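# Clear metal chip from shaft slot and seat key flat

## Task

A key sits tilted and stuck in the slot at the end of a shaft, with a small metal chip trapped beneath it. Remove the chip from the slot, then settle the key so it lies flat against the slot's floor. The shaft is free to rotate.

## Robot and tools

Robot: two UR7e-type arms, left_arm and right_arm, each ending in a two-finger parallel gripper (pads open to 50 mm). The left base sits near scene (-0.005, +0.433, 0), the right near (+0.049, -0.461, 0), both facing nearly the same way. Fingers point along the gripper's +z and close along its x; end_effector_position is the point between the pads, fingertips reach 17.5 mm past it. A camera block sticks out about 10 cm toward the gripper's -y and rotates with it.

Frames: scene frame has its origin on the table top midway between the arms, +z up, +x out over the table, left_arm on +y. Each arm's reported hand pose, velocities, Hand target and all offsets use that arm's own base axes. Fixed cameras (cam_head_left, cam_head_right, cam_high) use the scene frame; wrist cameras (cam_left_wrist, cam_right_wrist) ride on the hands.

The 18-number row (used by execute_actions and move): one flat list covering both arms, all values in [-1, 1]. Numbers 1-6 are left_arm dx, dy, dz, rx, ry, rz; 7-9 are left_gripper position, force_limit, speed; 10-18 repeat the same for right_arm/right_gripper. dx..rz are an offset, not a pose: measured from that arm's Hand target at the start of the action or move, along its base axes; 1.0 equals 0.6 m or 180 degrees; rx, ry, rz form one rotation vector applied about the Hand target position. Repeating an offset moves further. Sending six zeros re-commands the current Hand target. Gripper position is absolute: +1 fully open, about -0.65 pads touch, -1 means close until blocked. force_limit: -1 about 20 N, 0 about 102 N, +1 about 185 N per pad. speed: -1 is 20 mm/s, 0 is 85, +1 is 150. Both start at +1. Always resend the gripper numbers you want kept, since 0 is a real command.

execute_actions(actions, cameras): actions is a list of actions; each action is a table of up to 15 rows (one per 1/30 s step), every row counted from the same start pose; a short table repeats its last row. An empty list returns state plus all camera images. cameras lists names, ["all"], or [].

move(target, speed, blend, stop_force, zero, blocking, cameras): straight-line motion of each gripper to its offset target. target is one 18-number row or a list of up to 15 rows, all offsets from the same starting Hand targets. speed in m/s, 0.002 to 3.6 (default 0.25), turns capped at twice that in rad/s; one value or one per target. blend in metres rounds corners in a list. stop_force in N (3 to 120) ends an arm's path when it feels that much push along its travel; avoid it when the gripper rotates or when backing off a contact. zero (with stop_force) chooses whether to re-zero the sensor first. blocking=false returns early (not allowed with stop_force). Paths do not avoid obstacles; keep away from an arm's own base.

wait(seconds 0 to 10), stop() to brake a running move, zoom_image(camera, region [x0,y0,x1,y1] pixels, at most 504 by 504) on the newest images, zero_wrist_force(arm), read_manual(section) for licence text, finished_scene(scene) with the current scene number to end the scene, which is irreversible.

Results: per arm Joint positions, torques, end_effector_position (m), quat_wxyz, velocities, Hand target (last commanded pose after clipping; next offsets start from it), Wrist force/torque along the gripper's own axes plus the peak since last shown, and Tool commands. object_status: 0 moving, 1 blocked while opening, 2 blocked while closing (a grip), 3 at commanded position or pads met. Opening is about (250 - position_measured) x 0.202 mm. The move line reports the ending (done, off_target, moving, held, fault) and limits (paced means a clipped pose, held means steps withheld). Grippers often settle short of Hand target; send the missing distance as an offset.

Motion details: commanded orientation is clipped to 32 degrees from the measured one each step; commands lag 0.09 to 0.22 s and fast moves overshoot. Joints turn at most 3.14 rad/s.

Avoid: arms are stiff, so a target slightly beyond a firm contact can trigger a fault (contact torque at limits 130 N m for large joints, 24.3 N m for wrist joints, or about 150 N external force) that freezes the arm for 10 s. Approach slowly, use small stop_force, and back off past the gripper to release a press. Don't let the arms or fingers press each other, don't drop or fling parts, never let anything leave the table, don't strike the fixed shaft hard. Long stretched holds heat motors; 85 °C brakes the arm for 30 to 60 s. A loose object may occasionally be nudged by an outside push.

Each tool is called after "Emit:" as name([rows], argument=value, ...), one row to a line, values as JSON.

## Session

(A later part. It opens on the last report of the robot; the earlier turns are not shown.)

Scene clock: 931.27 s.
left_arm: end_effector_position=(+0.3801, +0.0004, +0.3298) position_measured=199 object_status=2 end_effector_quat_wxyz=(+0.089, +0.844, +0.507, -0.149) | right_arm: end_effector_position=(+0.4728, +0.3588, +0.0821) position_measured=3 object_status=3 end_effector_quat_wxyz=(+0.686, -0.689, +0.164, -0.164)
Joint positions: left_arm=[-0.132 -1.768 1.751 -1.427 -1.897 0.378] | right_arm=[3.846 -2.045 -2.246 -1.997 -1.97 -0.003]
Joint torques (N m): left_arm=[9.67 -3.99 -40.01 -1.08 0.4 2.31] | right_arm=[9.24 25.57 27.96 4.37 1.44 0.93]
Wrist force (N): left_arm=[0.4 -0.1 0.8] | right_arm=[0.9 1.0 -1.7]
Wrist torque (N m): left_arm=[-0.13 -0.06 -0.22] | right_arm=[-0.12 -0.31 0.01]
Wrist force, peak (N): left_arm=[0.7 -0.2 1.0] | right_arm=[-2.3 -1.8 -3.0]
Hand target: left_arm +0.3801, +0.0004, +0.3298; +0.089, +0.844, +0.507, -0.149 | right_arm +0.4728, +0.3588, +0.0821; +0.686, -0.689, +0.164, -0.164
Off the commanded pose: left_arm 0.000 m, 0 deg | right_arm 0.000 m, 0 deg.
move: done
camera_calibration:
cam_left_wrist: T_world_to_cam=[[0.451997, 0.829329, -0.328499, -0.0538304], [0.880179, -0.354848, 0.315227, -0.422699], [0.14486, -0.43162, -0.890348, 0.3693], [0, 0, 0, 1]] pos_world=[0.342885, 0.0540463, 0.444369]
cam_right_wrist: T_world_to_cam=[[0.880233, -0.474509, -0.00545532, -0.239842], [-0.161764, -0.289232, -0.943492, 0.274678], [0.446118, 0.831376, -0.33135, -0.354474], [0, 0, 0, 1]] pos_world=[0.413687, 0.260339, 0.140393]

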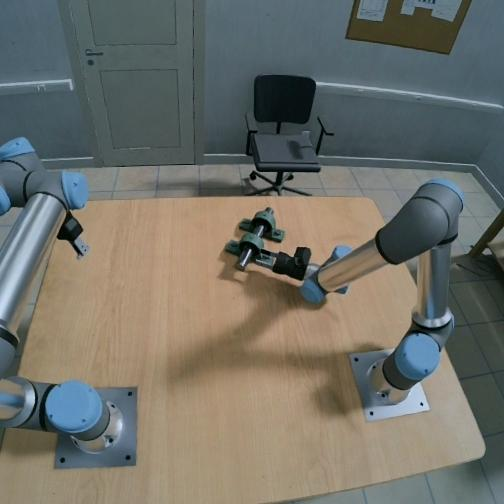

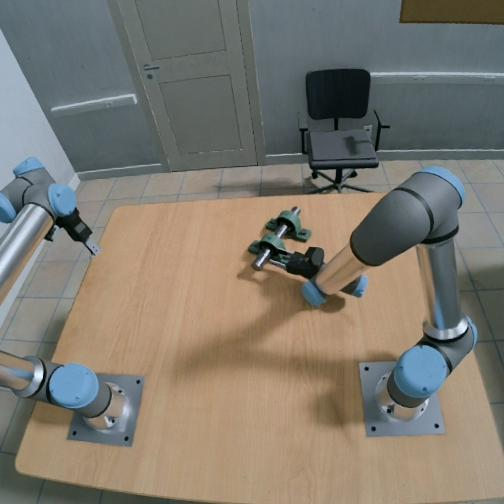

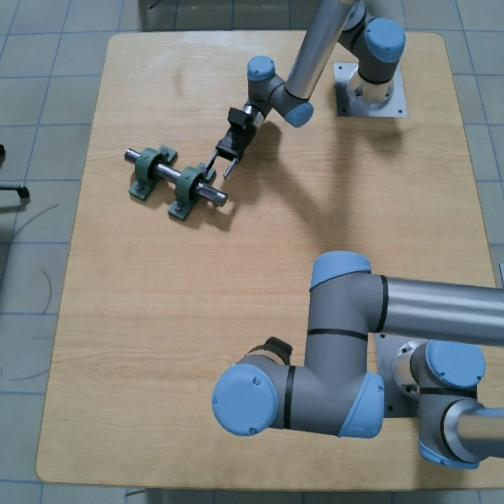

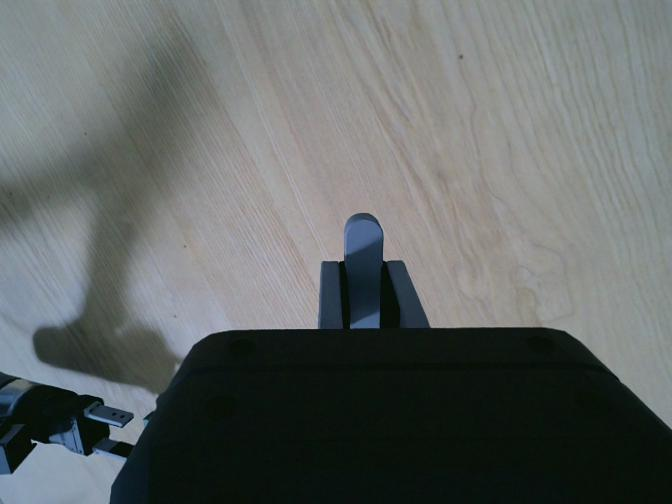

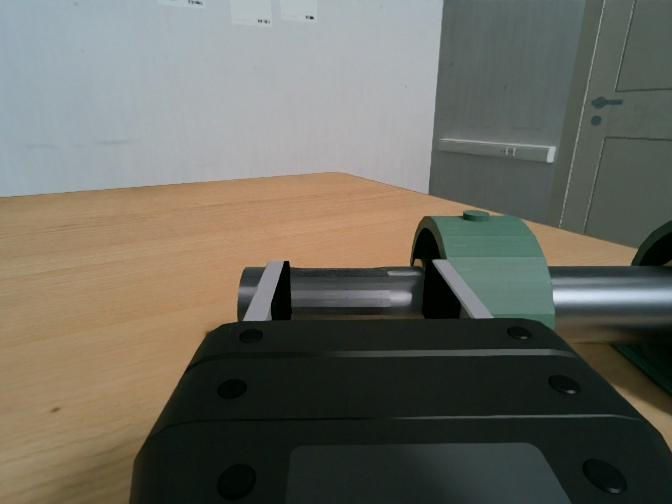

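Emit:
move([
  [0.2,-0.5,-0.05,0,0,0,-1,0.3,-1,0,0,0,0,0,0,1,0,-0.5],
  [0.3668,-0.762,-0.2202,0,0,0,-1,0.3,-1,0,0,0,0,0,0,1,0,-0.5],
], speed=0.3, blend=0.04, cameras=["cam_left_wrist", "cam_right_wrist"])

Emit:
zoom_image(camera="cam_left_wrist", region=[300, 30, 480, 210])

Scene clock: 943.10 s.
left_arm: end_effector_position=(+0.6001, -0.4568, +0.1977) position_measured=199 object_status=2 end_effector_quat_wxyz=(+0.089, +0.844, +0.507, -0.149) | right_arm: end_effector_position=(+0.4728, +0.3589, +0.0821) position_measured=3 object_status=3 end_effector_quat_wxyz=(+0.686, -0.689, +0.164, -0.164)
Joint positions: left_arm=[-0.713 -0.946 1.136 -1.842 -1.911 -0.238] | right_arm=[3.846 -2.045 -2.246 -1.997 -1.97 -0.002]
Joint torques (N m): left_arm=[-11.8 -38.99 -40.78 -1.46 -1.41 -2.97] | right_arm=[9.23 25.12 24.22 4.25 1.67 0.88]
Wrist force (N): left_arm=[0.3 -0.2 1.0] | right_arm=[0.8 0.8 -1.9]
Wrist torque (N m): left_arm=[-0.14 -0.07 -0.13] | right_arm=[-0.17 -0.31 0.01]
Wrist force, peak (N): left_arm=[1.8 -2.0 0.0] | right_arm=[0.8 1.1 -2.1]
Hand target: left_arm +0.6001, -0.4568, +0.1977; +0.089, +0.844, +0.507, -0.149 | right_arm +0.4728, +0.3588, +0.0821; +0.686, -0.689, +0.164, -0.164
Off the commanded pose: left_arm 0.000 m, 0 deg | right_arm 0.000 m, 0 deg.
move: done
camera_calibration:
cam_left_wrist: T_world_to_cam=[[0.452036, 0.829313, -0.328485, 0.182472], [0.880158, -0.354885, 0.315242, -0.736942], [0.14486, -0.43162, -0.890348, 0.0224796], [0, 0, 0, 1]] pos_world=[0.562885, -0.403154, 0.312269]
cam_right_wrist: T_world_to_cam=[[0.88019, -0.474587, -0.00571112, -0.239855], [-0.161962, -0.289027, -0.943521, 0.274727], [0.446132, 0.831403, -0.331264, -0.354544], [0, 0, 0, 1]] pos_world=[0.413787, 0.26034, 0.140393]
Images, in order (width x height): cam_left_wrist 672x504, cam_right_wrist 672x504.

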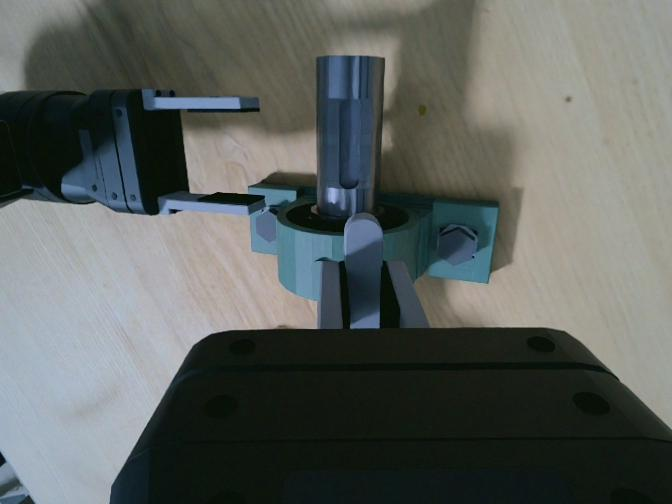

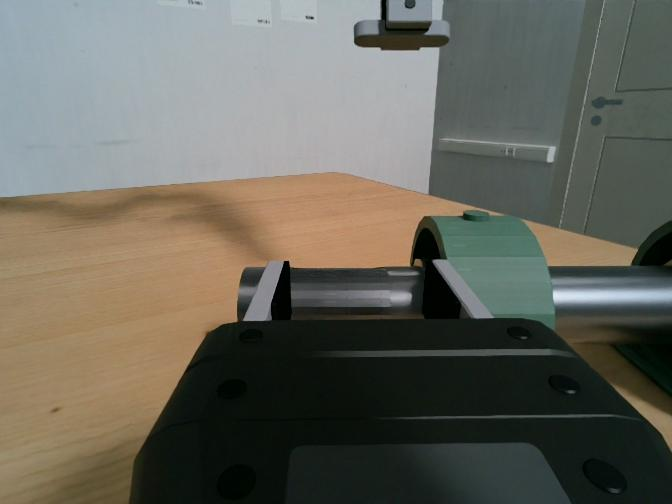

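Scaled by 2.800 from the camera's 672x504 image, which has a finer 960x720 frame.

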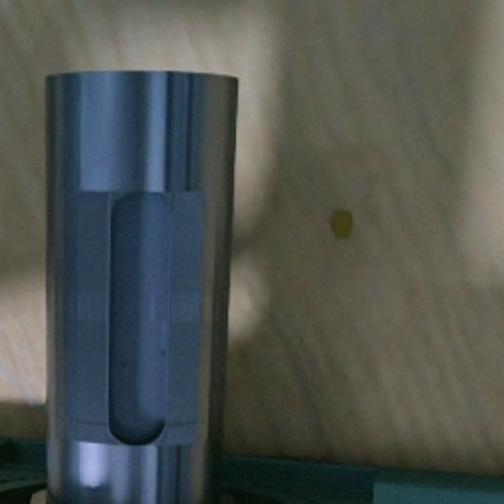

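Emit:
move([
  [-0.0672,-0.0028,-0.0938,0,0,0,-1,0.3,-1,0,0,0,0,0,0,1,0,-0.5],
  [-0.0778,-0.023,-0.1565,0,0,0,-1,0.3,-1,0,0,0,0,0,0,1,0,-0.5],
], speed=[0.2, 0.08], blend=0.005, cameras=["cam_left_wrist", "cam_right_wrist"])

Emit:
zoom_image(camera="cam_left_wrist", region=[290, 120, 430, 260])

Emit:
zoom_image(camera="cam_right_wrist", region=[230, 170, 430, 330])

Scene clock: 985.23 s.
left_arm: end_effector_position=(+0.5535, -0.4706, +0.1039) position_measured=199 object_status=2 end_effector_quat_wxyz=(+0.089, +0.844, +0.507, -0.149) | right_arm: end_effector_position=(+0.4728, +0.3589, +0.0821) position_measured=3 object_status=3 end_effector_quat_wxyz=(+0.686, -0.689, +0.164, -0.164)
Joint positions: left_arm=[-0.771 -0.948 1.398 -2.121 -1.906 -0.299] | right_arm=[3.846 -2.045 -2.246 -1.997 -1.97 -0.002]
Joint torques (N m): left_arm=[-12.22 -37.61 -11.67 -4.84 0.74 -3.15] | right_arm=[8.74 26.49 18.84 4.35 1.7 1.09]
Wrist force (N): left_arm=[0.4 0.0 1.2] | right_arm=[0.5 1.0 -2.0]
Wrist torque (N m): left_arm=[-0.10 -0.07 -0.14] | right_arm=[-0.13 -0.26 0.01]
Wrist force, peak (N): left_arm=[0.5 -0.8 2.0] | right_arm=[0.6 0.9 -2.3]
Hand target: left_arm +0.5535, -0.4706, +0.1038; +0.089, +0.844, +0.507, -0.149 | right_arm +0.4728, +0.3588, +0.0821; +0.686, -0.689, +0.164, -0.164
Off the commanded pose: left_arm 0.000 m, 0 deg | right_arm 0.000 m, 0 deg.
move: done
camera_calibration:
cam_left_wrist: T_world_to_cam=[[0.451967, 0.829341, -0.32851, 0.184222], [0.880194, -0.354821, 0.315216, -0.67124], [0.14486, -0.43162, -0.890348, -0.0602407], [0, 0, 0, 1]] pos_world=[0.516286, -0.416954, 0.218469]
cam_right_wrist: T_world_to_cam=[[0.88019, -0.474587, -0.00571112, -0.239855], [-0.161962, -0.289027, -0.943521, 0.274727], [0.446132, 0.831403, -0.331264, -0.354544], [0, 0, 0, 1]] pos_world=[0.413787, 0.26034, 0.140393]
Images, in order (width x height): cam_left_wrist 672x504, cam_right_wrist 672x504.

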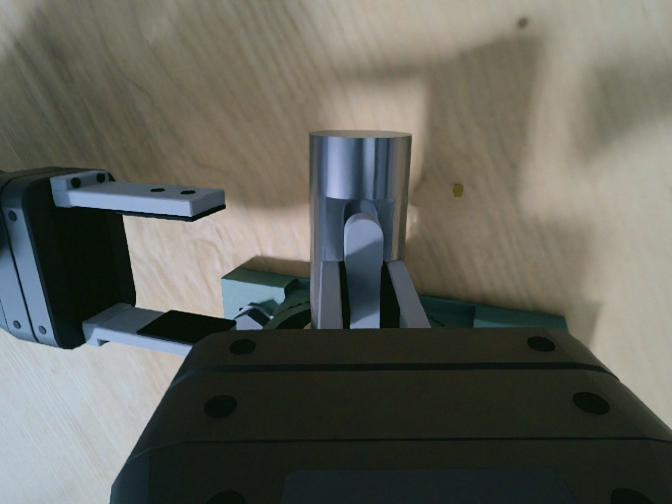

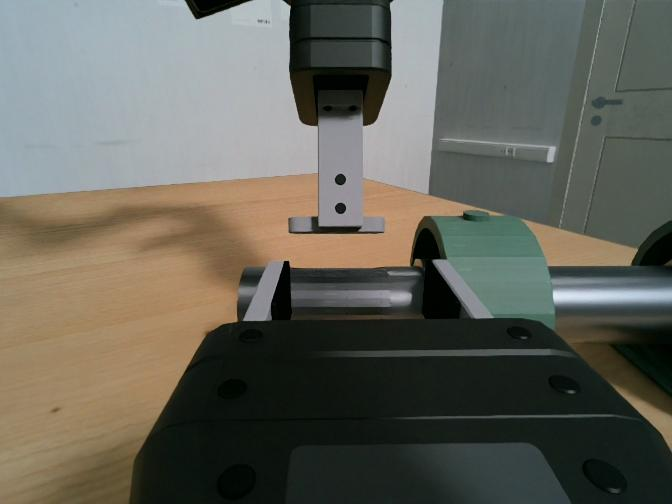

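Scaled by 3.600 from the camera's 672x504 image, which has a finer 960x720 frame.

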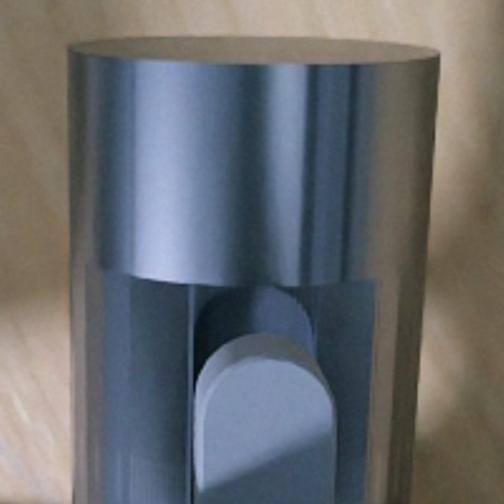

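Scaled by 2.520 from the camera's 672x504 image, which has a finer 960x720 frame.

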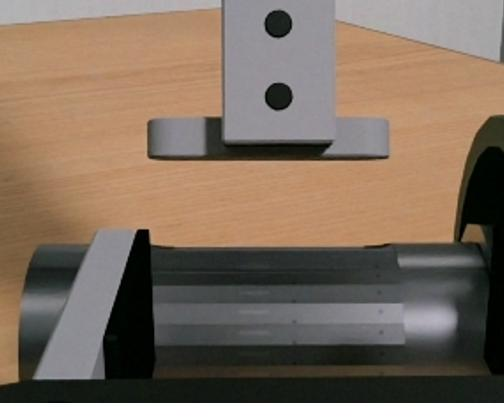

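Emit:
zoom_image(camera="cam_right_wrist", region=[275, 210, 325, 280])

Emit:
zoom_image(camera="cam_right_wrist", region=[355, 210, 405, 280])

Scaled by 7.200 from the camera's 672x504 image, which has a finer 960x720 frame.

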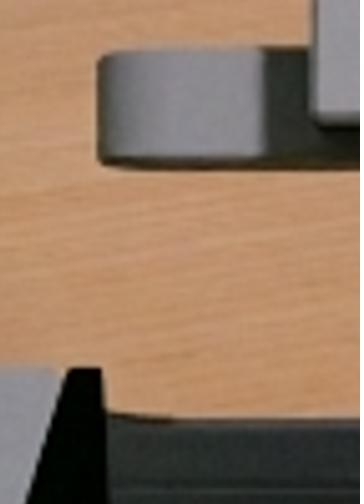

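Scaled by 7.200 from the camera's 672x504 image, which has a finer 960x720 frame.

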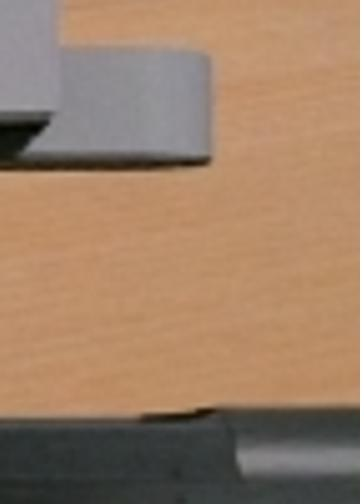

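Emit:
move(target=[-0.0044,-0.0085,-0.0225,0.0049,-0.0026,0,-1,0.3,-1,0,0,0,0,0,0,1,0,-0.5], speed=0.05, cameras=["cam_left_wrist", "cam_right_wrist"])

Emit:
zoom_image(camera="cam_left_wrist", region=[310, 160, 420, 270])

Emit:
zoom_image(camera="cam_right_wrist", region=[275, 210, 400, 290])

Scene clock: 1052.40 s.
left_arm: end_effector_position=(+0.5508, -0.4757, +0.0904) position_measured=199 object_status=2 end_effector_quat_wxyz=(+0.085, +0.845, +0.508, -0.142) | right_arm: end_effector_position=(+0.4728, +0.3589, +0.0821) position_measured=3 object_status=3 end_effector_quat_wxyz=(+0.686, -0.689, +0.164, -0.164)
Joint positions: left_arm=[-0.785 -0.933 1.406 -2.144 -1.888 -0.312] | right_arm=[3.846 -2.045 -2.246 -1.997 -1.97 -0.002]
Joint torques (N m): left_arm=[-12.24 -37.74 -11.1 -4.67 0.86 -3.19] | right_arm=[8.24 26.48 12.04 4.07 1.69 0.92]
Wrist force (N): left_arm=[0.3 -0.1 1.5] | right_arm=[0.5 0.9 -1.8]
Wrist torque (N m): left_arm=[-0.13 -0.06 -0.13] | right_arm=[-0.15 -0.26 0.02]
Wrist force, peak (N): left_arm=[0.3 0.0 1.7] | right_arm=[0.5 0.7 -2.3]
Hand target: left_arm +0.5508, -0.4757, +0.0903; +0.085, +0.845, +0.508, -0.142 | right_arm +0.4728, +0.3588, +0.0821; +0.686, -0.689, +0.164, -0.164
Off the commanded pose: left_arm 0.000 m, 0 deg | right_arm 0.000 m, 0 deg.
move: done
camera_calibration:
cam_left_wrist: T_world_to_cam=[[0.454573, 0.834201, -0.312205, 0.184646], [0.877632, -0.359639, 0.316895, -0.667481], [0.152074, -0.418053, -0.895603, -0.0710382], [0, 0, 0, 1]] pos_world=[0.51267, -0.423782, 0.205547]
cam_right_wrist: T_world_to_cam=[[0.88019, -0.474587, -0.00571112, -0.239855], [-0.161962, -0.289027, -0.943521, 0.274727], [0.446132, 0.831403, -0.331264, -0.354544], [0, 0, 0, 1]] pos_world=[0.413787, 0.26034, 0.140393]
Images, in order (width x height): cam_left_wrist 672x504, cam_right_wrist 672x504.

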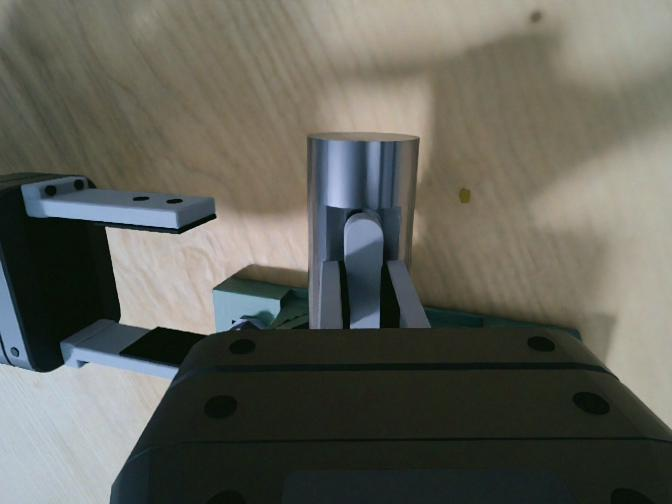

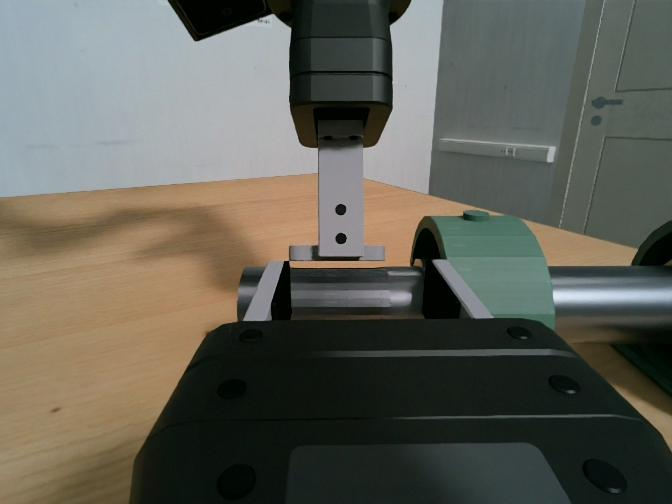

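Scaled by 4.582 from the camera's 672x504 image, which has a finer 960x720 frame.

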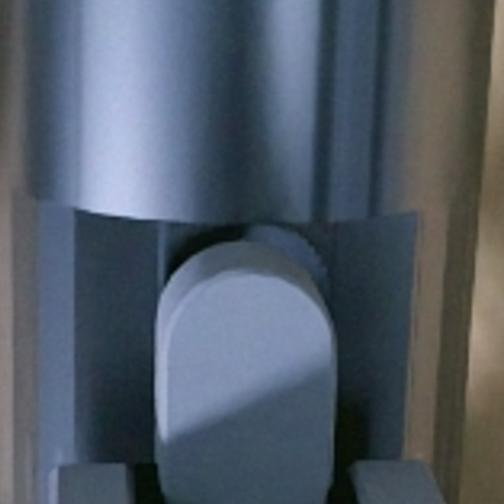

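Scaled by 4.032 from the camera's 672x504 image, which has a finer 960x720 frame.

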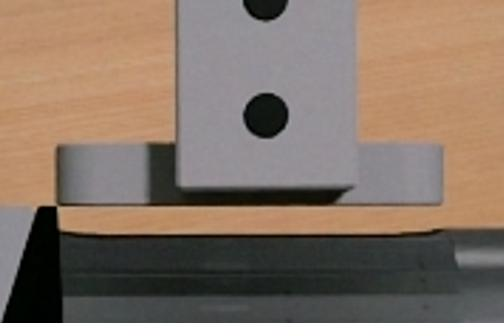

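Emit:
move(target=[-0.0014,-0.00264,-0.00867,0,0,0,-1,0.3,-1,0,0,0,0,0,0,1,0,-0.5], speed=0.004, stop_force=8, cameras=["cam_left_wrist", "cam_right_wrist"])

Emit:
zoom_image(camera="cam_left_wrist", region=[310, 160, 420, 270])

Emit:
zoom_image(camera="cam_right_wrist", region=[275, 210, 400, 290])

Scene clock: 1062.77 s.
left_arm: end_effector_position=(+0.5502, -0.4767, +0.0868) position_measured=199 object_status=2 end_effector_quat_wxyz=(+0.085, +0.845, +0.508, -0.142) | right_arm: end_effector_position=(+0.4728, +0.3589, +0.0821) position_measured=3 object_status=3 end_effector_quat_wxyz=(+0.686, -0.689, +0.164, -0.164)
Joint positions: left_arm=[-0.786 -0.929 1.409 -2.151 -1.887 -0.314] | right_arm=[3.846 -2.045 -2.246 -1.997 -1.97 -0.002]
Joint torques (N m): left_arm=[-4.28 -62.04 -24.04 -1.62 -1.28 0.08] | right_arm=[8.36 25.54 5.12 4.24 1.65 0.86]
Wrist force (N): left_arm=[2.5 -1.1 -3.2] | right_arm=[0.6 0.8 -1.9]
Wrist torque (N m): left_arm=[-0.05 -0.04 -0.12] | right_arm=[-0.15 -0.26 0.02]
Wrist force, peak (N): left_arm=[2.1 -7.2 -11.8] | right_arm=[0.6 1.1 -2.3]
Hand target: left_arm +0.5503, -0.4768, +0.0869; +0.085, +0.845, +0.508, -0.142 (not the last commanded pose) | right_arm +0.4728, +0.3588, +0.0821; +0.686, -0.689, +0.164, -0.164
Off the commanded pose: left_arm 0.002 m, 0 deg | right_arm 0.000 m, 0 deg.
move: contact (left_arm)
camera_calibration:
cam_left_wrist: T_world_to_cam=[[0.454575, 0.8343, -0.311936, 0.184699], [0.877629, -0.35974, 0.316787, -0.666229], [0.152079, -0.417768, -0.895735, -0.0744873], [0, 0, 0, 1]] pos_world=[0.51207, -0.424882, 0.201946]
cam_right_wrist: T_world_to_cam=[[0.88019, -0.474587, -0.00571112, -0.239855], [-0.161962, -0.289027, -0.943521, 0.274727], [0.446132, 0.831403, -0.331264, -0.354544], [0, 0, 0, 1]] pos_world=[0.413787, 0.26034, 0.140393]
Images, in order (width x height): cam_left_wrist 672x504, cam_right_wrist 672x504.

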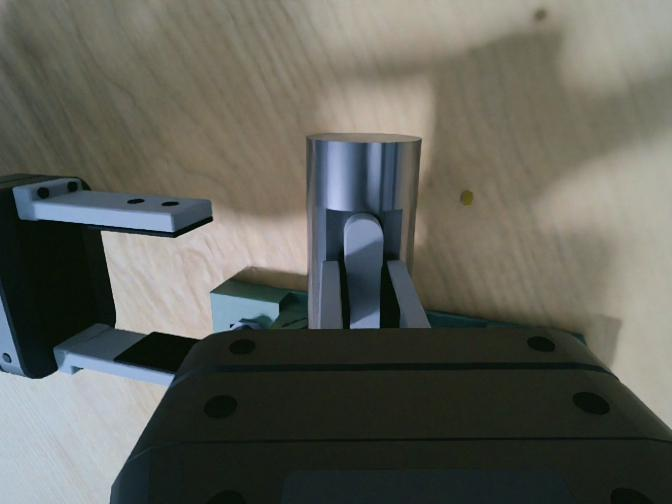

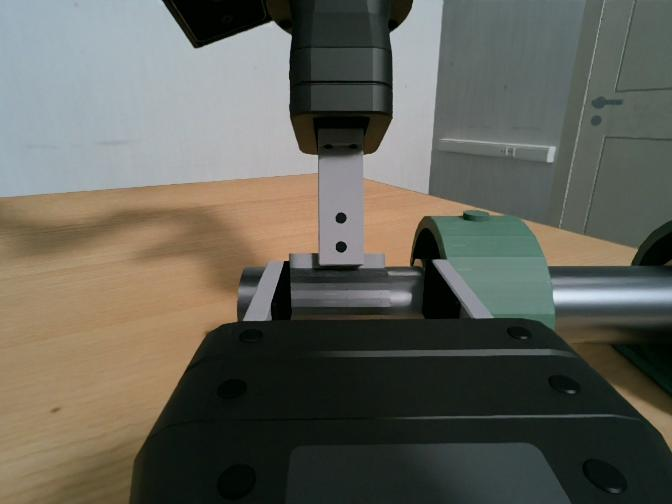

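Scaled by 4.582 from the camera's 672x504 image, which has a finer 960x720 frame.

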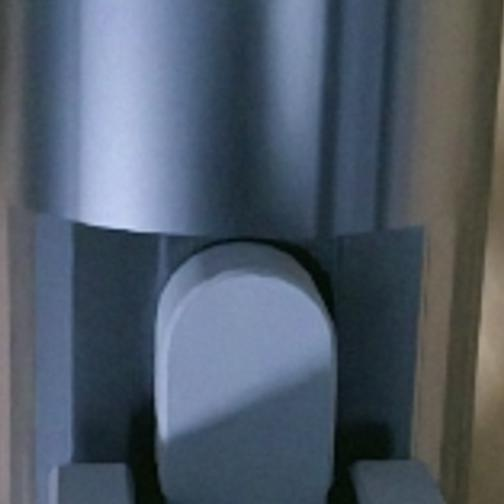

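Scaled by 4.032 from the camera's 672x504 image, which has a finer 960x720 frame.

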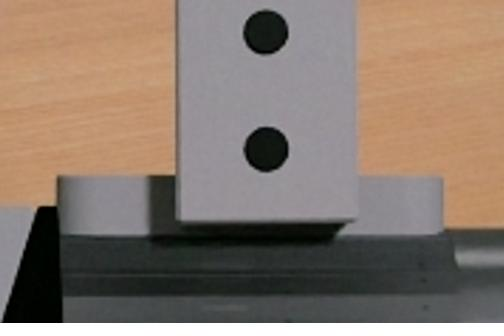

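Emit:
move(target=[0.00030,0.00072,0.0016,0,0,0,-1,0.3,-1,0,0,0,0,0,0,1,0,-0.5], speed=0.01)

Emit:
move(target=[-0.00044,0.00023,0,0,0,0,-1,0.3,-1,0,0,0,0,0,0,1,0,-0.5], speed=0.01)

Emit:
move(target=[-0.00076,-0.00144,-0.00473,0,0,0,-1,0.3,-1,0,0,0,0,0,0,1,0,-0.5], speed=0.004, stop_force=8)

Scene clock: 1075.70 s.
left_arm: end_effector_position=(+0.5505, -0.4763, +0.0878) position_measured=199 object_status=2 end_effector_quat_wxyz=(+0.085, +0.845, +0.508, -0.142) | right_arm: end_effector_position=(+0.4728, +0.3589, +0.0821) position_measured=3 object_status=3 end_effector_quat_wxyz=(+0.686, -0.689, +0.164, -0.164)
Joint positions: left_arm=[-0.786 -0.93 1.408 -2.149 -1.888 -0.313] | right_arm=[3.846 -2.045 -2.246 -1.997 -1.97 -0.002]
Joint torques (N m): left_arm=[9.77 -67.34 -38.04 -1.46 -1.86 2.54] | right_arm=[8.72 25.94 3.51 4.09 1.64 0.99]
Wrist force (N): left_arm=[0.4 -0.1 0.9] | right_arm=[0.6 0.8 -2.0]
Wrist torque (N m): left_arm=[-0.12 -0.09 -0.14] | right_arm=[-0.16 -0.27 0.02]
Wrist force, peak (N): left_arm=[2.4 -1.0 -3.3] | right_arm=[0.5 1.2 -2.3]
Hand target: left_arm +0.5505, -0.4763, +0.0879; +0.085, +0.845, +0.508, -0.142 | right_arm +0.4728, +0.3588, +0.0821; +0.686, -0.689, +0.164, -0.164
Off the commanded pose: left_arm 0.000 m, 0 deg | right_arm 0.000 m, 0 deg.
move: done

Scene clock: 1076.40 s.
left_arm: end_effector_position=(+0.5503, -0.4761, +0.0879) position_measured=199 object_status=2 end_effector_quat_wxyz=(+0.085, +0.845, +0.508, -0.142) | right_arm: end_effector_position=(+0.4728, +0.3589, +0.0821) position_measured=3 object_status=3 end_effector_quat_wxyz=(+0.686, -0.689, +0.164, -0.164)
Joint positions: left_arm=[-0.786 -0.931 1.409 -2.15 -1.888 -0.313] | right_arm=[3.846 -2.045 -2.246 -1.997 -1.97 -0.002]
Joint torques (N m): left_arm=[-5.95 -67.88 -9.49 -4.6 -1.41 -1.07] | right_arm=[9.15 25 3.35 4.17 1.55 0.97]
Wrist force (N): left_arm=[0.3 0.2 1.1] | right_arm=[0.5 0.6 -1.8]
Wrist torque (N m): left_arm=[-0.08 -0.07 -0.14] | right_arm=[-0.19 -0.26 0.02]
Wrist force, peak (N): left_arm=[0.5 -0.1 1.3] | right_arm=[0.6 1.0 -2.0]
Hand target: left_arm +0.5502, -0.4762, +0.0879; +0.085, +0.845, +0.508, -0.142 | right_arm +0.4728, +0.3588, +0.0821; +0.686, -0.689, +0.164, -0.164
Off the commanded pose: left_arm 0.000 m, 0 deg | right_arm 0.000 m, 0 deg.
move: done

Scene clock: 1078.57 s.
left_arm: end_effector_position=(+0.5500, -0.4766, +0.0865) position_measured=199 object_status=2 end_effector_quat_wxyz=(+0.085, +0.845, +0.508, -0.142) | right_arm: end_effector_position=(+0.4728, +0.3589, +0.0821) position_measured=3 object_status=3 end_effector_quat_wxyz=(+0.686, -0.689, +0.164, -0.164)
Joint positions: left_arm=[-0.786 -0.929 1.411 -2.153 -1.888 -0.314] | right_arm=[3.846 -2.045 -2.246 -1.997 -1.97 -0.002]
Joint torques (N m): left_arm=[2.99 -61.72 -33.23 -0.13 -2.61 1.46] | right_arm=[7.73 26.15 4.03 4.35 1.77 0.93]
Wrist force (N): left_arm=[3.9 4.9 -7.4] | right_arm=[0.5 0.7 -1.9]
Wrist torque (N m): left_arm=[0.06 -0.02 -0.05] | right_arm=[-0.17 -0.25 0.01]
Wrist force, peak (N): left_arm=[3.3 4.8 -12.2] | right_arm=[0.8 1.0 -2.2]
Hand target: left_arm +0.5500, -0.4766, +0.0865; +0.085, +0.845, +0.508, -0.142 (not the last commanded pose) | right_arm +0.4728, +0.3588, +0.0821; +0.686, -0.689, +0.164, -0.164
Off the commanded pose: left_arm 0.002 m, 0 deg | right_arm 0.000 m, 0 deg.
move: contact (left_arm)

Emit:
move(target=[0.00043,0.00038,0.00052,0,0,0,-1,0.3,-1,0,0,0,0,0,0,1,0,-0.5], speed=0.01)

Emit:
move(target=[-0.00076,-0.00144,-0.00473,0,0,0,-1,0.3,-1,0,0,0,0,0,0,1,0,-0.5], speed=0.004, stop_force=12)

Scene clock: 1090.27 s.
left_arm: end_effector_position=(+0.5503, -0.4764, +0.0868) position_measured=199 object_status=2 end_effector_quat_wxyz=(+0.085, +0.845, +0.508, -0.142) | right_arm: end_effector_position=(+0.4728, +0.3589, +0.0821) position_measured=3 object_status=3 end_effector_quat_wxyz=(+0.686, -0.689, +0.164, -0.164)
Joint positions: left_arm=[-0.786 -0.93 1.41 -2.152 -1.888 -0.313] | right_arm=[3.846 -2.045 -2.246 -1.997 -1.97 -0.002]
Joint torques (N m): left_arm=[8.77 -66.5 -37.93 -0.98 -1.8 2.55] | right_arm=[7.89 26.71 2.28 4.16 1.49 0.77]
Wrist force (N): left_arm=[1.1 2.1 -0.1] | right_arm=[0.6 0.6 -2.3]
Wrist torque (N m): left_arm=[-0.09 -0.09 -0.13] | right_arm=[-0.19 -0.27 0.02]
Wrist force, peak (N): left_arm=[4.2 5.0 -7.5] | right_arm=[0.7 0.8 -2.3]
Hand target: left_arm +0.5503, -0.4764, +0.0868; +0.085, +0.845, +0.508, -0.142 | right_arm +0.4728, +0.3588, +0.0821; +0.686, -0.689, +0.164, -0.164
Off the commanded pose: left_arm 0.000 m, 0 deg | right_arm 0.000 m, 0 deg.
move: done

Scene clock: 1092.10 s.
left_arm: end_effector_position=(+0.5503, -0.4767, +0.0863) position_measured=199 object_status=2 end_effector_quat_wxyz=(+0.085, +0.845, +0.508, -0.142) | right_arm: end_effector_position=(+0.4728, +0.3589, +0.0821) position_measured=3 object_status=3 end_effector_quat_wxyz=(+0.686, -0.689, +0.164, -0.164)
Joint positions: left_arm=[-0.786 -0.929 1.41 -2.154 -1.888 -0.314] | right_arm=[3.846 -2.045 -2.246 -1.997 -1.97 -0.002]
Joint torques (N m): left_arm=[5.32 -60.64 -35.4 -2.17 0.28 1.87] | right_arm=[6.38 25.39 3.82 4.15 1.55 0.82]
Wrist force (N): left_arm=[3.7 -0.2 -9.0] | right_arm=[0.6 0.8 -1.8]
Wrist torque (N m): left_arm=[0.13 -0.08 0.00] | right_arm=[-0.16 -0.27 0.02]
Wrist force, peak (N): left_arm=[3.2 -2.3 -18.6] | right_arm=[0.7 1.0 -2.1]
Hand target: left_arm +0.5503, -0.4767, +0.0863; +0.085, +0.845, +0.508, -0.142 (not the last commanded pose) | right_arm +0.4728, +0.3588, +0.0821; +0.686, -0.689, +0.164, -0.164
Off the commanded pose: left_arm 0.002 m, 0 deg | right_arm 0.000 m, 0 deg.
move: contact (left_arm)

Emit:
move(target=[0.00025,0.00048,0.00008,0,0,0,-1,0.3,-1,0,0,0,0,0,0,1,0,-0.5], speed=0.01)

Emit:
move(target=[-0.00076,-0.00144,-0.00473,0,0,0,-1,0.3,-1,0,0,0,0,0,0,1,0,-0.5], speed=0.004, stop_force=12, cameras=["cam_left_wrist", "cam_right_wrist"])

Emit:
zoom_image(camera="cam_left_wrist", region=[310, 160, 420, 270])

Emit:
zoom_image(camera="cam_right_wrist", region=[275, 210, 400, 290])

Scene clock: 1115.67 s.
left_arm: end_effector_position=(+0.5505, -0.4764, +0.0864) position_measured=199 object_status=2 end_effector_quat_wxyz=(+0.085, +0.845, +0.508, -0.141) | right_arm: end_effector_position=(+0.4728, +0.3589, +0.0821) position_measured=3 object_status=3 end_effector_quat_wxyz=(+0.686, -0.689, +0.164, -0.164)
Joint positions: left_arm=[-0.786 -0.929 1.41 -2.154 -1.888 -0.313] | right_arm=[3.846 -2.045 -2.246 -1.997 -1.97 -0.002]
Joint torques (N m): left_arm=[10.53 -63.74 -23.49 -0.99 -1.27 2.5] | right_arm=[7.81 26.15 3.07 4.17 1.56 0.84]
Wrist force (N): left_arm=[-1.7 -0.3 -3.9] | right_arm=[0.4 0.9 -1.7]
Wrist torque (N m): left_arm=[0.06 -0.16 -0.11] | right_arm=[-0.14 -0.23 0.02]
Wrist force, peak (N): left_arm=[3.6 0.0 -9.1] | right_arm=[0.8 0.8 -2.2]
Hand target: left_arm +0.5505, -0.4764, +0.0864; +0.085, +0.845, +0.508, -0.142 | right_arm +0.4728, +0.3588, +0.0821; +0.686, -0.689, +0.164, -0.164
Off the commanded pose: left_arm 0.000 m, 0 deg | right_arm 0.000 m, 0 deg.
move: done

Scene clock: 1117.37 s.
left_arm: end_effector_position=(+0.5505, -0.4765, +0.0862) position_measured=199 object_status=2 end_effector_quat_wxyz=(+0.086, +0.845, +0.508, -0.141) | right_arm: end_effector_position=(+0.4728, +0.3589, +0.0821) position_measured=3 object_status=3 end_effector_quat_wxyz=(+0.686, -0.689, +0.164, -0.164)
Joint positions: left_arm=[-0.786 -0.929 1.411 -2.155 -1.888 -0.313] | right_arm=[3.846 -2.045 -2.246 -1.997 -1.97 -0.002]
Joint torques (N m): left_arm=[7.6 -55.55 -34.25 -2.42 2.05 2.24] | right_arm=[7.81 25.84 2.87 4.05 1.6 0.81]
Wrist force (N): left_arm=[-1.8 -9.6 -15.3] | right_arm=[0.6 0.7 -2.0]
Wrist torque (N m): left_arm=[0.02 -0.16 0.07] | right_arm=[-0.18 -0.26 0.01]
Wrist force, peak (N): left_arm=[-2.0 -13.7 -22.5] | right_arm=[0.6 0.8 -2.3]
Hand target: left_arm +0.5506, -0.4765, +0.0862; +0.086, +0.845, +0.508, -0.141 (not the last commanded pose) | right_arm +0.4728, +0.3588, +0.0821; +0.686, -0.689, +0.164, -0.164
Off the commanded pose: left_arm 0.003 m, 0 deg | right_arm 0.000 m, 0 deg.
move: contact (left_arm)
camera_calibration:
cam_left_wrist: T_world_to_cam=[[0.454866, 0.833934, -0.312491, 0.183833], [0.877324, -0.35934, 0.318085, -0.665941], [0.152972, -0.418842, -0.895081, -0.0761058], [0, 0, 0, 1]] pos_world=[0.512269, -0.42448, 0.201152]
cam_right_wrist: T_world_to_cam=[[0.88019, -0.474587, -0.00571112, -0.239855], [-0.161962, -0.289027, -0.943521, 0.274727], [0.446132, 0.831403, -0.331264, -0.354544], [0, 0, 0, 1]] pos_world=[0.413787, 0.26034, 0.140393]
Images, in order (width x height): cam_left_wrist 672x504, cam_right_wrist 672x504.

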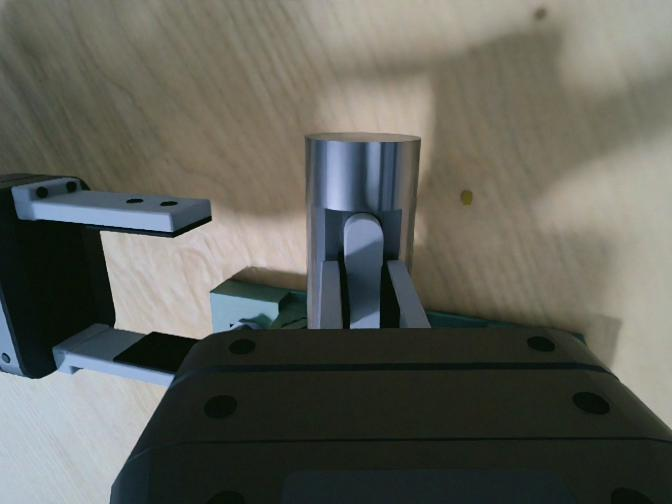

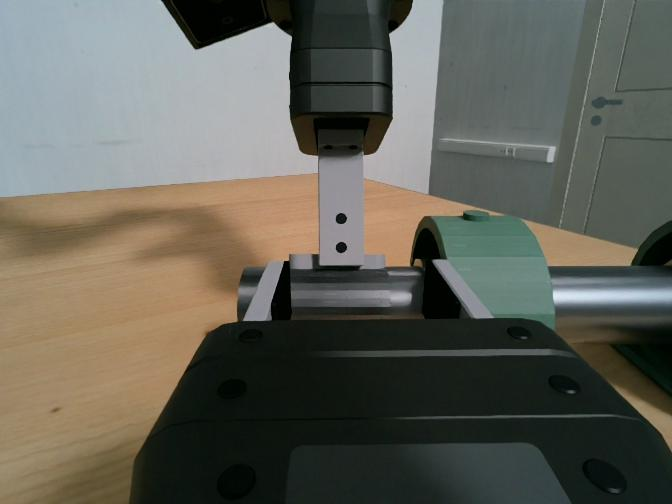

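Scaled by 4.582 from the camera's 672x504 image, which has a finer 960x720 frame.

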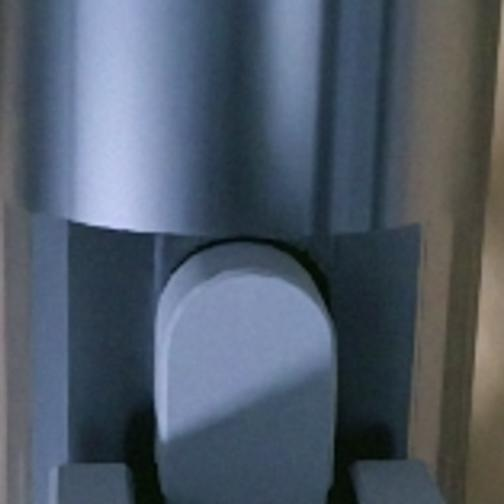

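Scaled by 4.032 from the camera's 672x504 image, which has a finer 960x720 frame.

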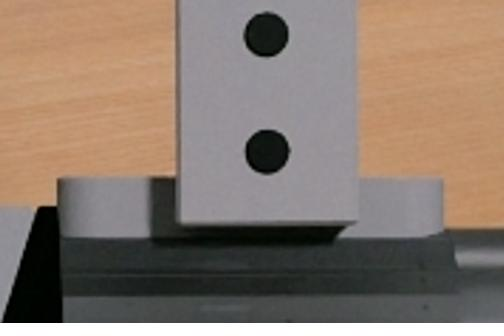

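Emit:
move(target=[-0.00033,0.00008,0,0,0,0,-1,0.3,-1,0,0,0,0,0,0,1,0,-0.5], speed=0.01)

Emit:
move(target=[-0.00076,-0.00144,-0.00473,0,0,0,-1,0.3,-1,0,0,0,0,0,0,1,0,-0.5], speed=0.004, stop_force=20)

Scene clock: 1130.63 s.
left_arm: end_effector_position=(+0.5505, -0.4764, +0.0862) position_measured=199 object_status=2 end_effector_quat_wxyz=(+0.086, +0.845, +0.508, -0.141) | right_arm: end_effector_position=(+0.4728, +0.3589, +0.0821) position_measured=3 object_status=3 end_effector_quat_wxyz=(+0.686, -0.689, +0.164, -0.164)
Joint positions: left_arm=[-0.786 -0.929 1.411 -2.155 -1.888 -0.313] | right_arm=[3.846 -2.045 -2.246 -1.997 -1.97 -0.002]
Joint torques (N m): left_arm=[-10.64 -59.86 -5.67 -3.26 2.05 -2.32] | right_arm=[6.85 26.32 3.57 4.22 1.49 0.91]
Wrist force (N): left_arm=[-3.8 -0.9 -7.8] | right_arm=[0.6 1.2 -2.0]
Wrist torque (N m): left_arm=[0.04 -0.21 0.04] | right_arm=[-0.09 -0.26 0.01]
Wrist force, peak (N): left_arm=[-1.9 -9.7 -15.3] | right_arm=[0.4 0.9 -2.2]
Hand target: left_arm +0.5504, -0.4764, +0.0862; +0.086, +0.845, +0.508, -0.141 | right_arm +0.4728, +0.3588, +0.0821; +0.686, -0.689, +0.164, -0.164
Off the commanded pose: left_arm 0.000 m, 0 deg | right_arm 0.000 m, 0 deg.
move: done

Scene clock: 1132.70 s.
left_arm: end_effector_position=(+0.5503, -0.4766, +0.0858) position_measured=199 object_status=2 end_effector_quat_wxyz=(+0.086, +0.845, +0.508, -0.141) | right_arm: end_effector_position=(+0.4728, +0.3589, +0.0821) position_measured=3 object_status=3 end_effector_quat_wxyz=(+0.686, -0.689, +0.164, -0.164)
Joint positions: left_arm=[-0.786 -0.929 1.412 -2.156 -1.888 -0.314] | right_arm=[3.846 -2.045 -2.246 -1.997 -1.97 -0.002]
Joint torques (N m): left_arm=[1.64 -48.07 -30.23 -1.2 0.89 1.41] | right_arm=[7.14 26.82 3.64 4.01 1.56 0.84]
Wrist force (N): left_arm=[2.8 -9.1 -27.0] | right_arm=[0.5 0.6 -1.9]
Wrist torque (N m): left_arm=[0.11 -0.14 0.08] | right_arm=[-0.20 -0.26 0.01]
Wrist force, peak (N): left_arm=[2.1 -12.5 -35.2] | right_arm=[0.7 0.9 -2.2]
Hand target: left_arm +0.5503, -0.4766, +0.0858; +0.086, +0.845, +0.508, -0.141 (not the last commanded pose) | right_arm +0.4728, +0.3588, +0.0821; +0.686, -0.689, +0.164, -0.164
Off the commanded pose: left_arm 0.003 m, 0 deg | right_arm 0.000 m, 0 deg.
move: contact (left_arm)

Emit:
move(target=[-0.0003,-0.00002,0.00002,0,0,0,-1,0.3,-1,0,0,0,0,0,0,1,0,-0.5], speed=0.01)

Emit:
move(target=[-0.00046,-0.00086,-0.00284,0,0,0,-1,0.3,-1,0,0,0,0,0,0,1,0,-0.5], speed=0.004, stop_force=25)

Scene clock: 1144.73 s.
left_arm: end_effector_position=(+0.5502, -0.4766, +0.0859) position_measured=199 object_status=2 end_effector_quat_wxyz=(+0.086, +0.845, +0.508, -0.141) | right_arm: end_effector_position=(+0.4728, +0.3589, +0.0821) position_measured=3 object_status=3 end_effector_quat_wxyz=(+0.686, -0.689, +0.164, -0.164)
Joint positions: left_arm=[-0.786 -0.929 1.412 -2.157 -1.888 -0.314] | right_arm=[3.846 -2.045 -2.246 -1.997 -1.97 -0.002]
Joint torques (N m): left_arm=[-18.53 -51.09 -2.4 -3.46 0.76 -3.01] | right_arm=[7.15 26.36 2.35 4.14 1.57 0.87]
Wrist force (N): left_arm=[2.3 -3.2 -21.8] | right_arm=[0.5 0.6 -2.1]
Wrist torque (N m): left_arm=[0.09 -0.15 0.02] | right_arm=[-0.20 -0.26 0.02]
Wrist force, peak (N): left_arm=[2.7 -9.4 -26.9] | right_arm=[0.6 0.8 -2.3]
Hand target: left_arm +0.5501, -0.4766, +0.0858; +0.086, +0.845, +0.508, -0.141 | right_arm +0.4728, +0.3588, +0.0821; +0.686, -0.689, +0.164, -0.164
Off the commanded pose: left_arm 0.000 m, 0 deg | right_arm 0.000 m, 0 deg.
move: done

Scene clock: 1146.30 s.
left_arm: end_effector_position=(+0.5501, -0.4768, +0.0854) position_measured=199 object_status=2 end_effector_quat_wxyz=(+0.086, +0.845, +0.508, -0.141) | right_arm: end_effector_position=(+0.4728, +0.3589, +0.0821) position_measured=3 object_status=3 end_effector_quat_wxyz=(+0.686, -0.689, +0.164, -0.164)
Joint positions: left_arm=[-0.787 -0.929 1.413 -2.158 -1.887 -0.314] | right_arm=[3.846 -2.045 -2.246 -1.997 -1.97 -0.002]
Joint torques (N m): left_arm=[-7.01 -35.78 -23.73 -0.95 -0.24 1.11] | right_arm=[6.55 26.23 2.54 4.08 1.53 0.91]
Wrist force (N): left_arm=[8.0 -14.7 -47.6] | right_arm=[0.5 0.8 -1.8]
Wrist torque (N m): left_arm=[0.11 -0.12 0.10] | right_arm=[-0.16 -0.25 0.02]
Wrist force, peak (N): left_arm=[7.1 -17.1 -53.2] | right_arm=[0.5 1.0 -2.4]
Hand target: left_arm +0.5501, -0.4768, +0.0855; +0.086, +0.845, +0.508, -0.141 (not the last commanded pose) | right_arm +0.4728, +0.3588, +0.0821; +0.686, -0.689, +0.164, -0.164
Off the commanded pose: left_arm 0.001 m, 0 deg | right_arm 0.000 m, 0 deg.
move: contact (left_arm)

Emit:
wait(seconds=0.1, cameras=["cam_left_wrist", "cam_right_wrist"])

Emit:
zoom_image(camera="cam_right_wrist", region=[275, 210, 400, 290])

Emit:
zoom_image(camera="cam_left_wrist", region=[310, 160, 420, 270])

Scene clock: 1156.47 s.
left_arm: end_effector_position=(+0.5501, -0.4768, +0.0855) position_measured=199 object_status=2 end_effector_quat_wxyz=(+0.086, +0.845, +0.508, -0.141) | right_arm: end_effector_position=(+0.4728, +0.3589, +0.0821) position_measured=3 object_status=3 end_effector_quat_wxyz=(+0.686, -0.689, +0.164, -0.164)
Joint positions: left_arm=[-0.786 -0.929 1.413 -2.158 -1.887 -0.314] | right_arm=[3.846 -2.045 -2.246 -1.997 -1.97 -0.002]
Joint torques (N m): left_arm=[-5.49 -35.61 -26.44 -2 -0.58 1.13] | right_arm=[6.15 25.88 3.73 4.15 1.51 0.77]
Wrist force (N): left_arm=[8.5 -14.4 -46.1] | right_arm=[0.3 0.8 -1.8]
Wrist torque (N m): left_arm=[0.14 -0.13 0.11] | right_arm=[-0.16 -0.23 0.01]
Wrist force, peak (N): left_arm=[7.9 -14.4 -47.6] | right_arm=[0.4 1.1 -2.2]
Hand target: left_arm +0.5501, -0.4768, +0.0855; +0.086, +0.845, +0.508, -0.141 (not the last commanded pose) | right_arm +0.4728, +0.3588, +0.0821; +0.686, -0.689, +0.164, -0.164
Tool commands: left_gripper/position=-1.0 left_gripper/force_limit=+0.3 left_gripper/speed=-1.0 right_gripper/position=+1.0 right_gripper/force_limit=+0.0 right_gripper/speed=-0.5
Off the commanded pose: left_arm 0.001 m, 0 deg | right_arm 0.000 m, 0 deg.
wait: 0.10 s; at rest from the start
camera_calibration:
cam_left_wrist: T_world_to_cam=[[0.454975, 0.833823, -0.312629, 0.184017], [0.87716, -0.359082, 0.318828, -0.665343], [0.153587, -0.419284, -0.894769, -0.0773437], [0, 0, 0, 1]] pos_world=[0.511768, -0.424779, 0.200454]
cam_right_wrist: T_world_to_cam=[[0.88019, -0.474587, -0.00571112, -0.239855], [-0.161962, -0.289027, -0.943521, 0.274727], [0.446132, 0.831403, -0.331264, -0.354544], [0, 0, 0, 1]] pos_world=[0.413787, 0.26034, 0.140393]
Images, in order (width x height): cam_left_wrist 672x504, cam_right_wrist 672x504.

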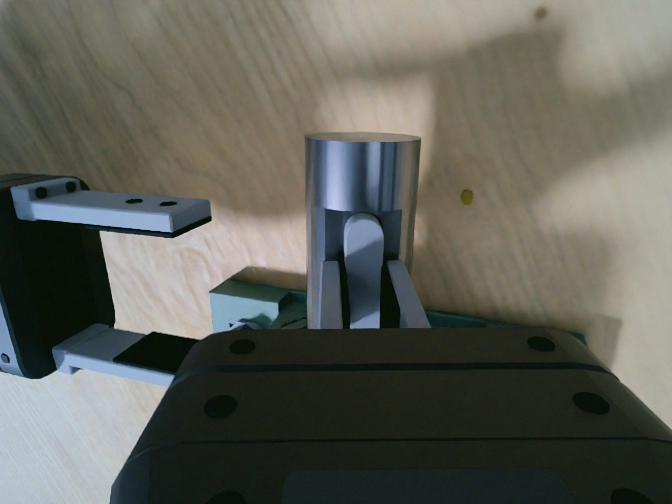

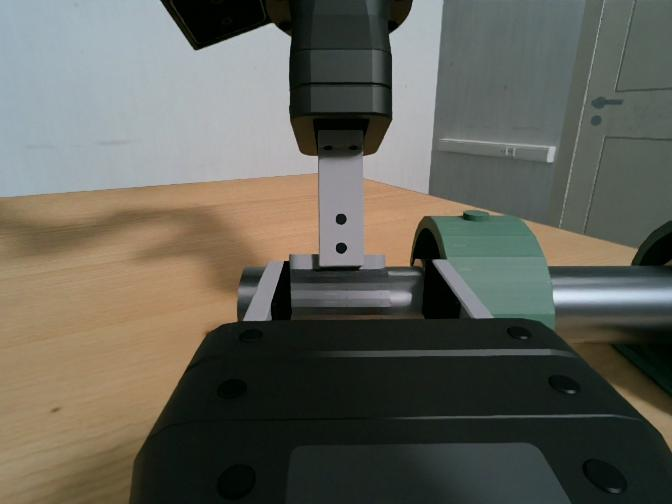

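Scaled by 4.032 from the camera's 672x504 image, which has a finer 960x720 frame.

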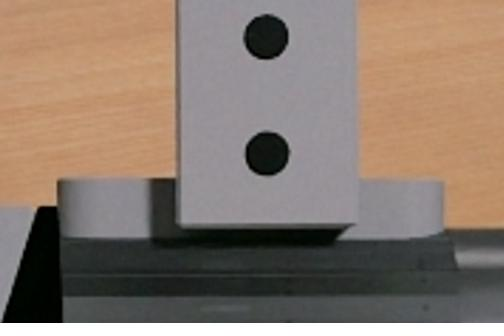

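Scaled by 4.582 from the camera's 672x504 image, which has a finer 960x720 frame.

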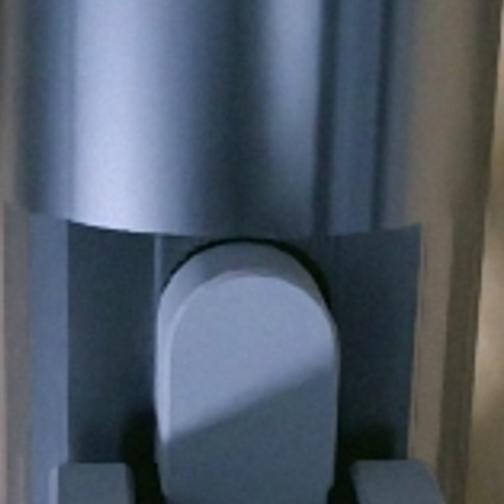

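Emit:
move(target=[0.00017,0.0007,0.00153,-0.00034,-0.00064,-0.0021,-1,0.3,-1,0,0,0,0,0,0,1,0,-0.5], speed=0.01)

Emit:
move(target=[-0.00076,-0.00144,-0.00473,0,0,0,-1,0.3,-1,0,0,0,0,0,0,1,0,-0.5], speed=0.004, stop_force=15)

Scene clock: 1173.50 s.
left_arm: end_effector_position=(+0.5501, -0.4764, +0.0862) position_measured=199 object_status=2 end_effector_quat_wxyz=(+0.086, +0.847, +0.505, -0.141) | right_arm: end_effector_position=(+0.4728, +0.3589, +0.0821) position_measured=3 object_status=3 end_effector_quat_wxyz=(+0.686, -0.689, +0.164, -0.164)
Joint positions: left_arm=[-0.786 -0.93 1.413 -2.156 -1.888 -0.307] | right_arm=[3.846 -2.045 -2.246 -1.997 -1.97 -0.002]
Joint torques (N m): left_arm=[9.02 -66.46 -35.65 -0.69 -1.92 2.58] | right_arm=[6.25 26.71 2.94 4.04 1.57 0.93]
Wrist force (N): left_arm=[0.9 2.7 -0.7] | right_arm=[0.3 1.1 -1.9]
Wrist torque (N m): left_arm=[-0.07 -0.08 -0.11] | right_arm=[-0.11 -0.22 0.01]
Wrist force, peak (N): left_arm=[8.5 -14.4 -46.2] | right_arm=[0.7 1.1 -2.2]
Hand target: left_arm +0.5502, -0.4764, +0.0864; +0.087, +0.847, +0.505, -0.141 | right_arm +0.4728, +0.3588, +0.0821; +0.686, -0.689, +0.164, -0.164
Off the commanded pose: left_arm 0.000 m, 0 deg | right_arm 0.000 m, 0 deg.
move: done

Scene clock: 1175.00 s.
left_arm: end_effector_position=(+0.5498, -0.4770, +0.0842) position_measured=199 object_status=2 end_effector_quat_wxyz=(+0.087, +0.847, +0.505, -0.141) | right_arm: end_effector_position=(+0.4728, +0.3589, +0.0821) position_measured=3 object_status=3 end_effector_quat_wxyz=(+0.686, -0.689, +0.164, -0.164)
Joint positions: left_arm=[-0.787 -0.927 1.415 -2.161 -1.887 -0.308] | right_arm=[3.846 -2.045 -2.246 -1.997 -1.97 -0.002]
Joint torques (N m): left_arm=[-6.96 -50.33 -21.73 -0.53 -0.34 0.21] | right_arm=[7.03 25.92 3.89 4.09 1.46 0.74]
Wrist force (N): left_arm=[3.0 -5.5 -24.6] | right_arm=[0.2 0.9 -2.0]
Wrist torque (N m): left_arm=[-0.02 0.02 0.14] | right_arm=[-0.15 -0.21 0.02]
Wrist force, peak (N): left_arm=[3.3 -6.9 -24.6] | right_arm=[0.6 0.9 -2.2]
Hand target: left_arm +0.5499, -0.4770, +0.0843; +0.087, +0.847, +0.505, -0.141 (not the last commanded pose) | right_arm +0.4728, +0.3588, +0.0821; +0.686, -0.689, +0.164, -0.164
Off the commanded pose: left_arm 0.001 m, 0 deg | right_arm 0.000 m, 0 deg.
move: contact (left_arm)


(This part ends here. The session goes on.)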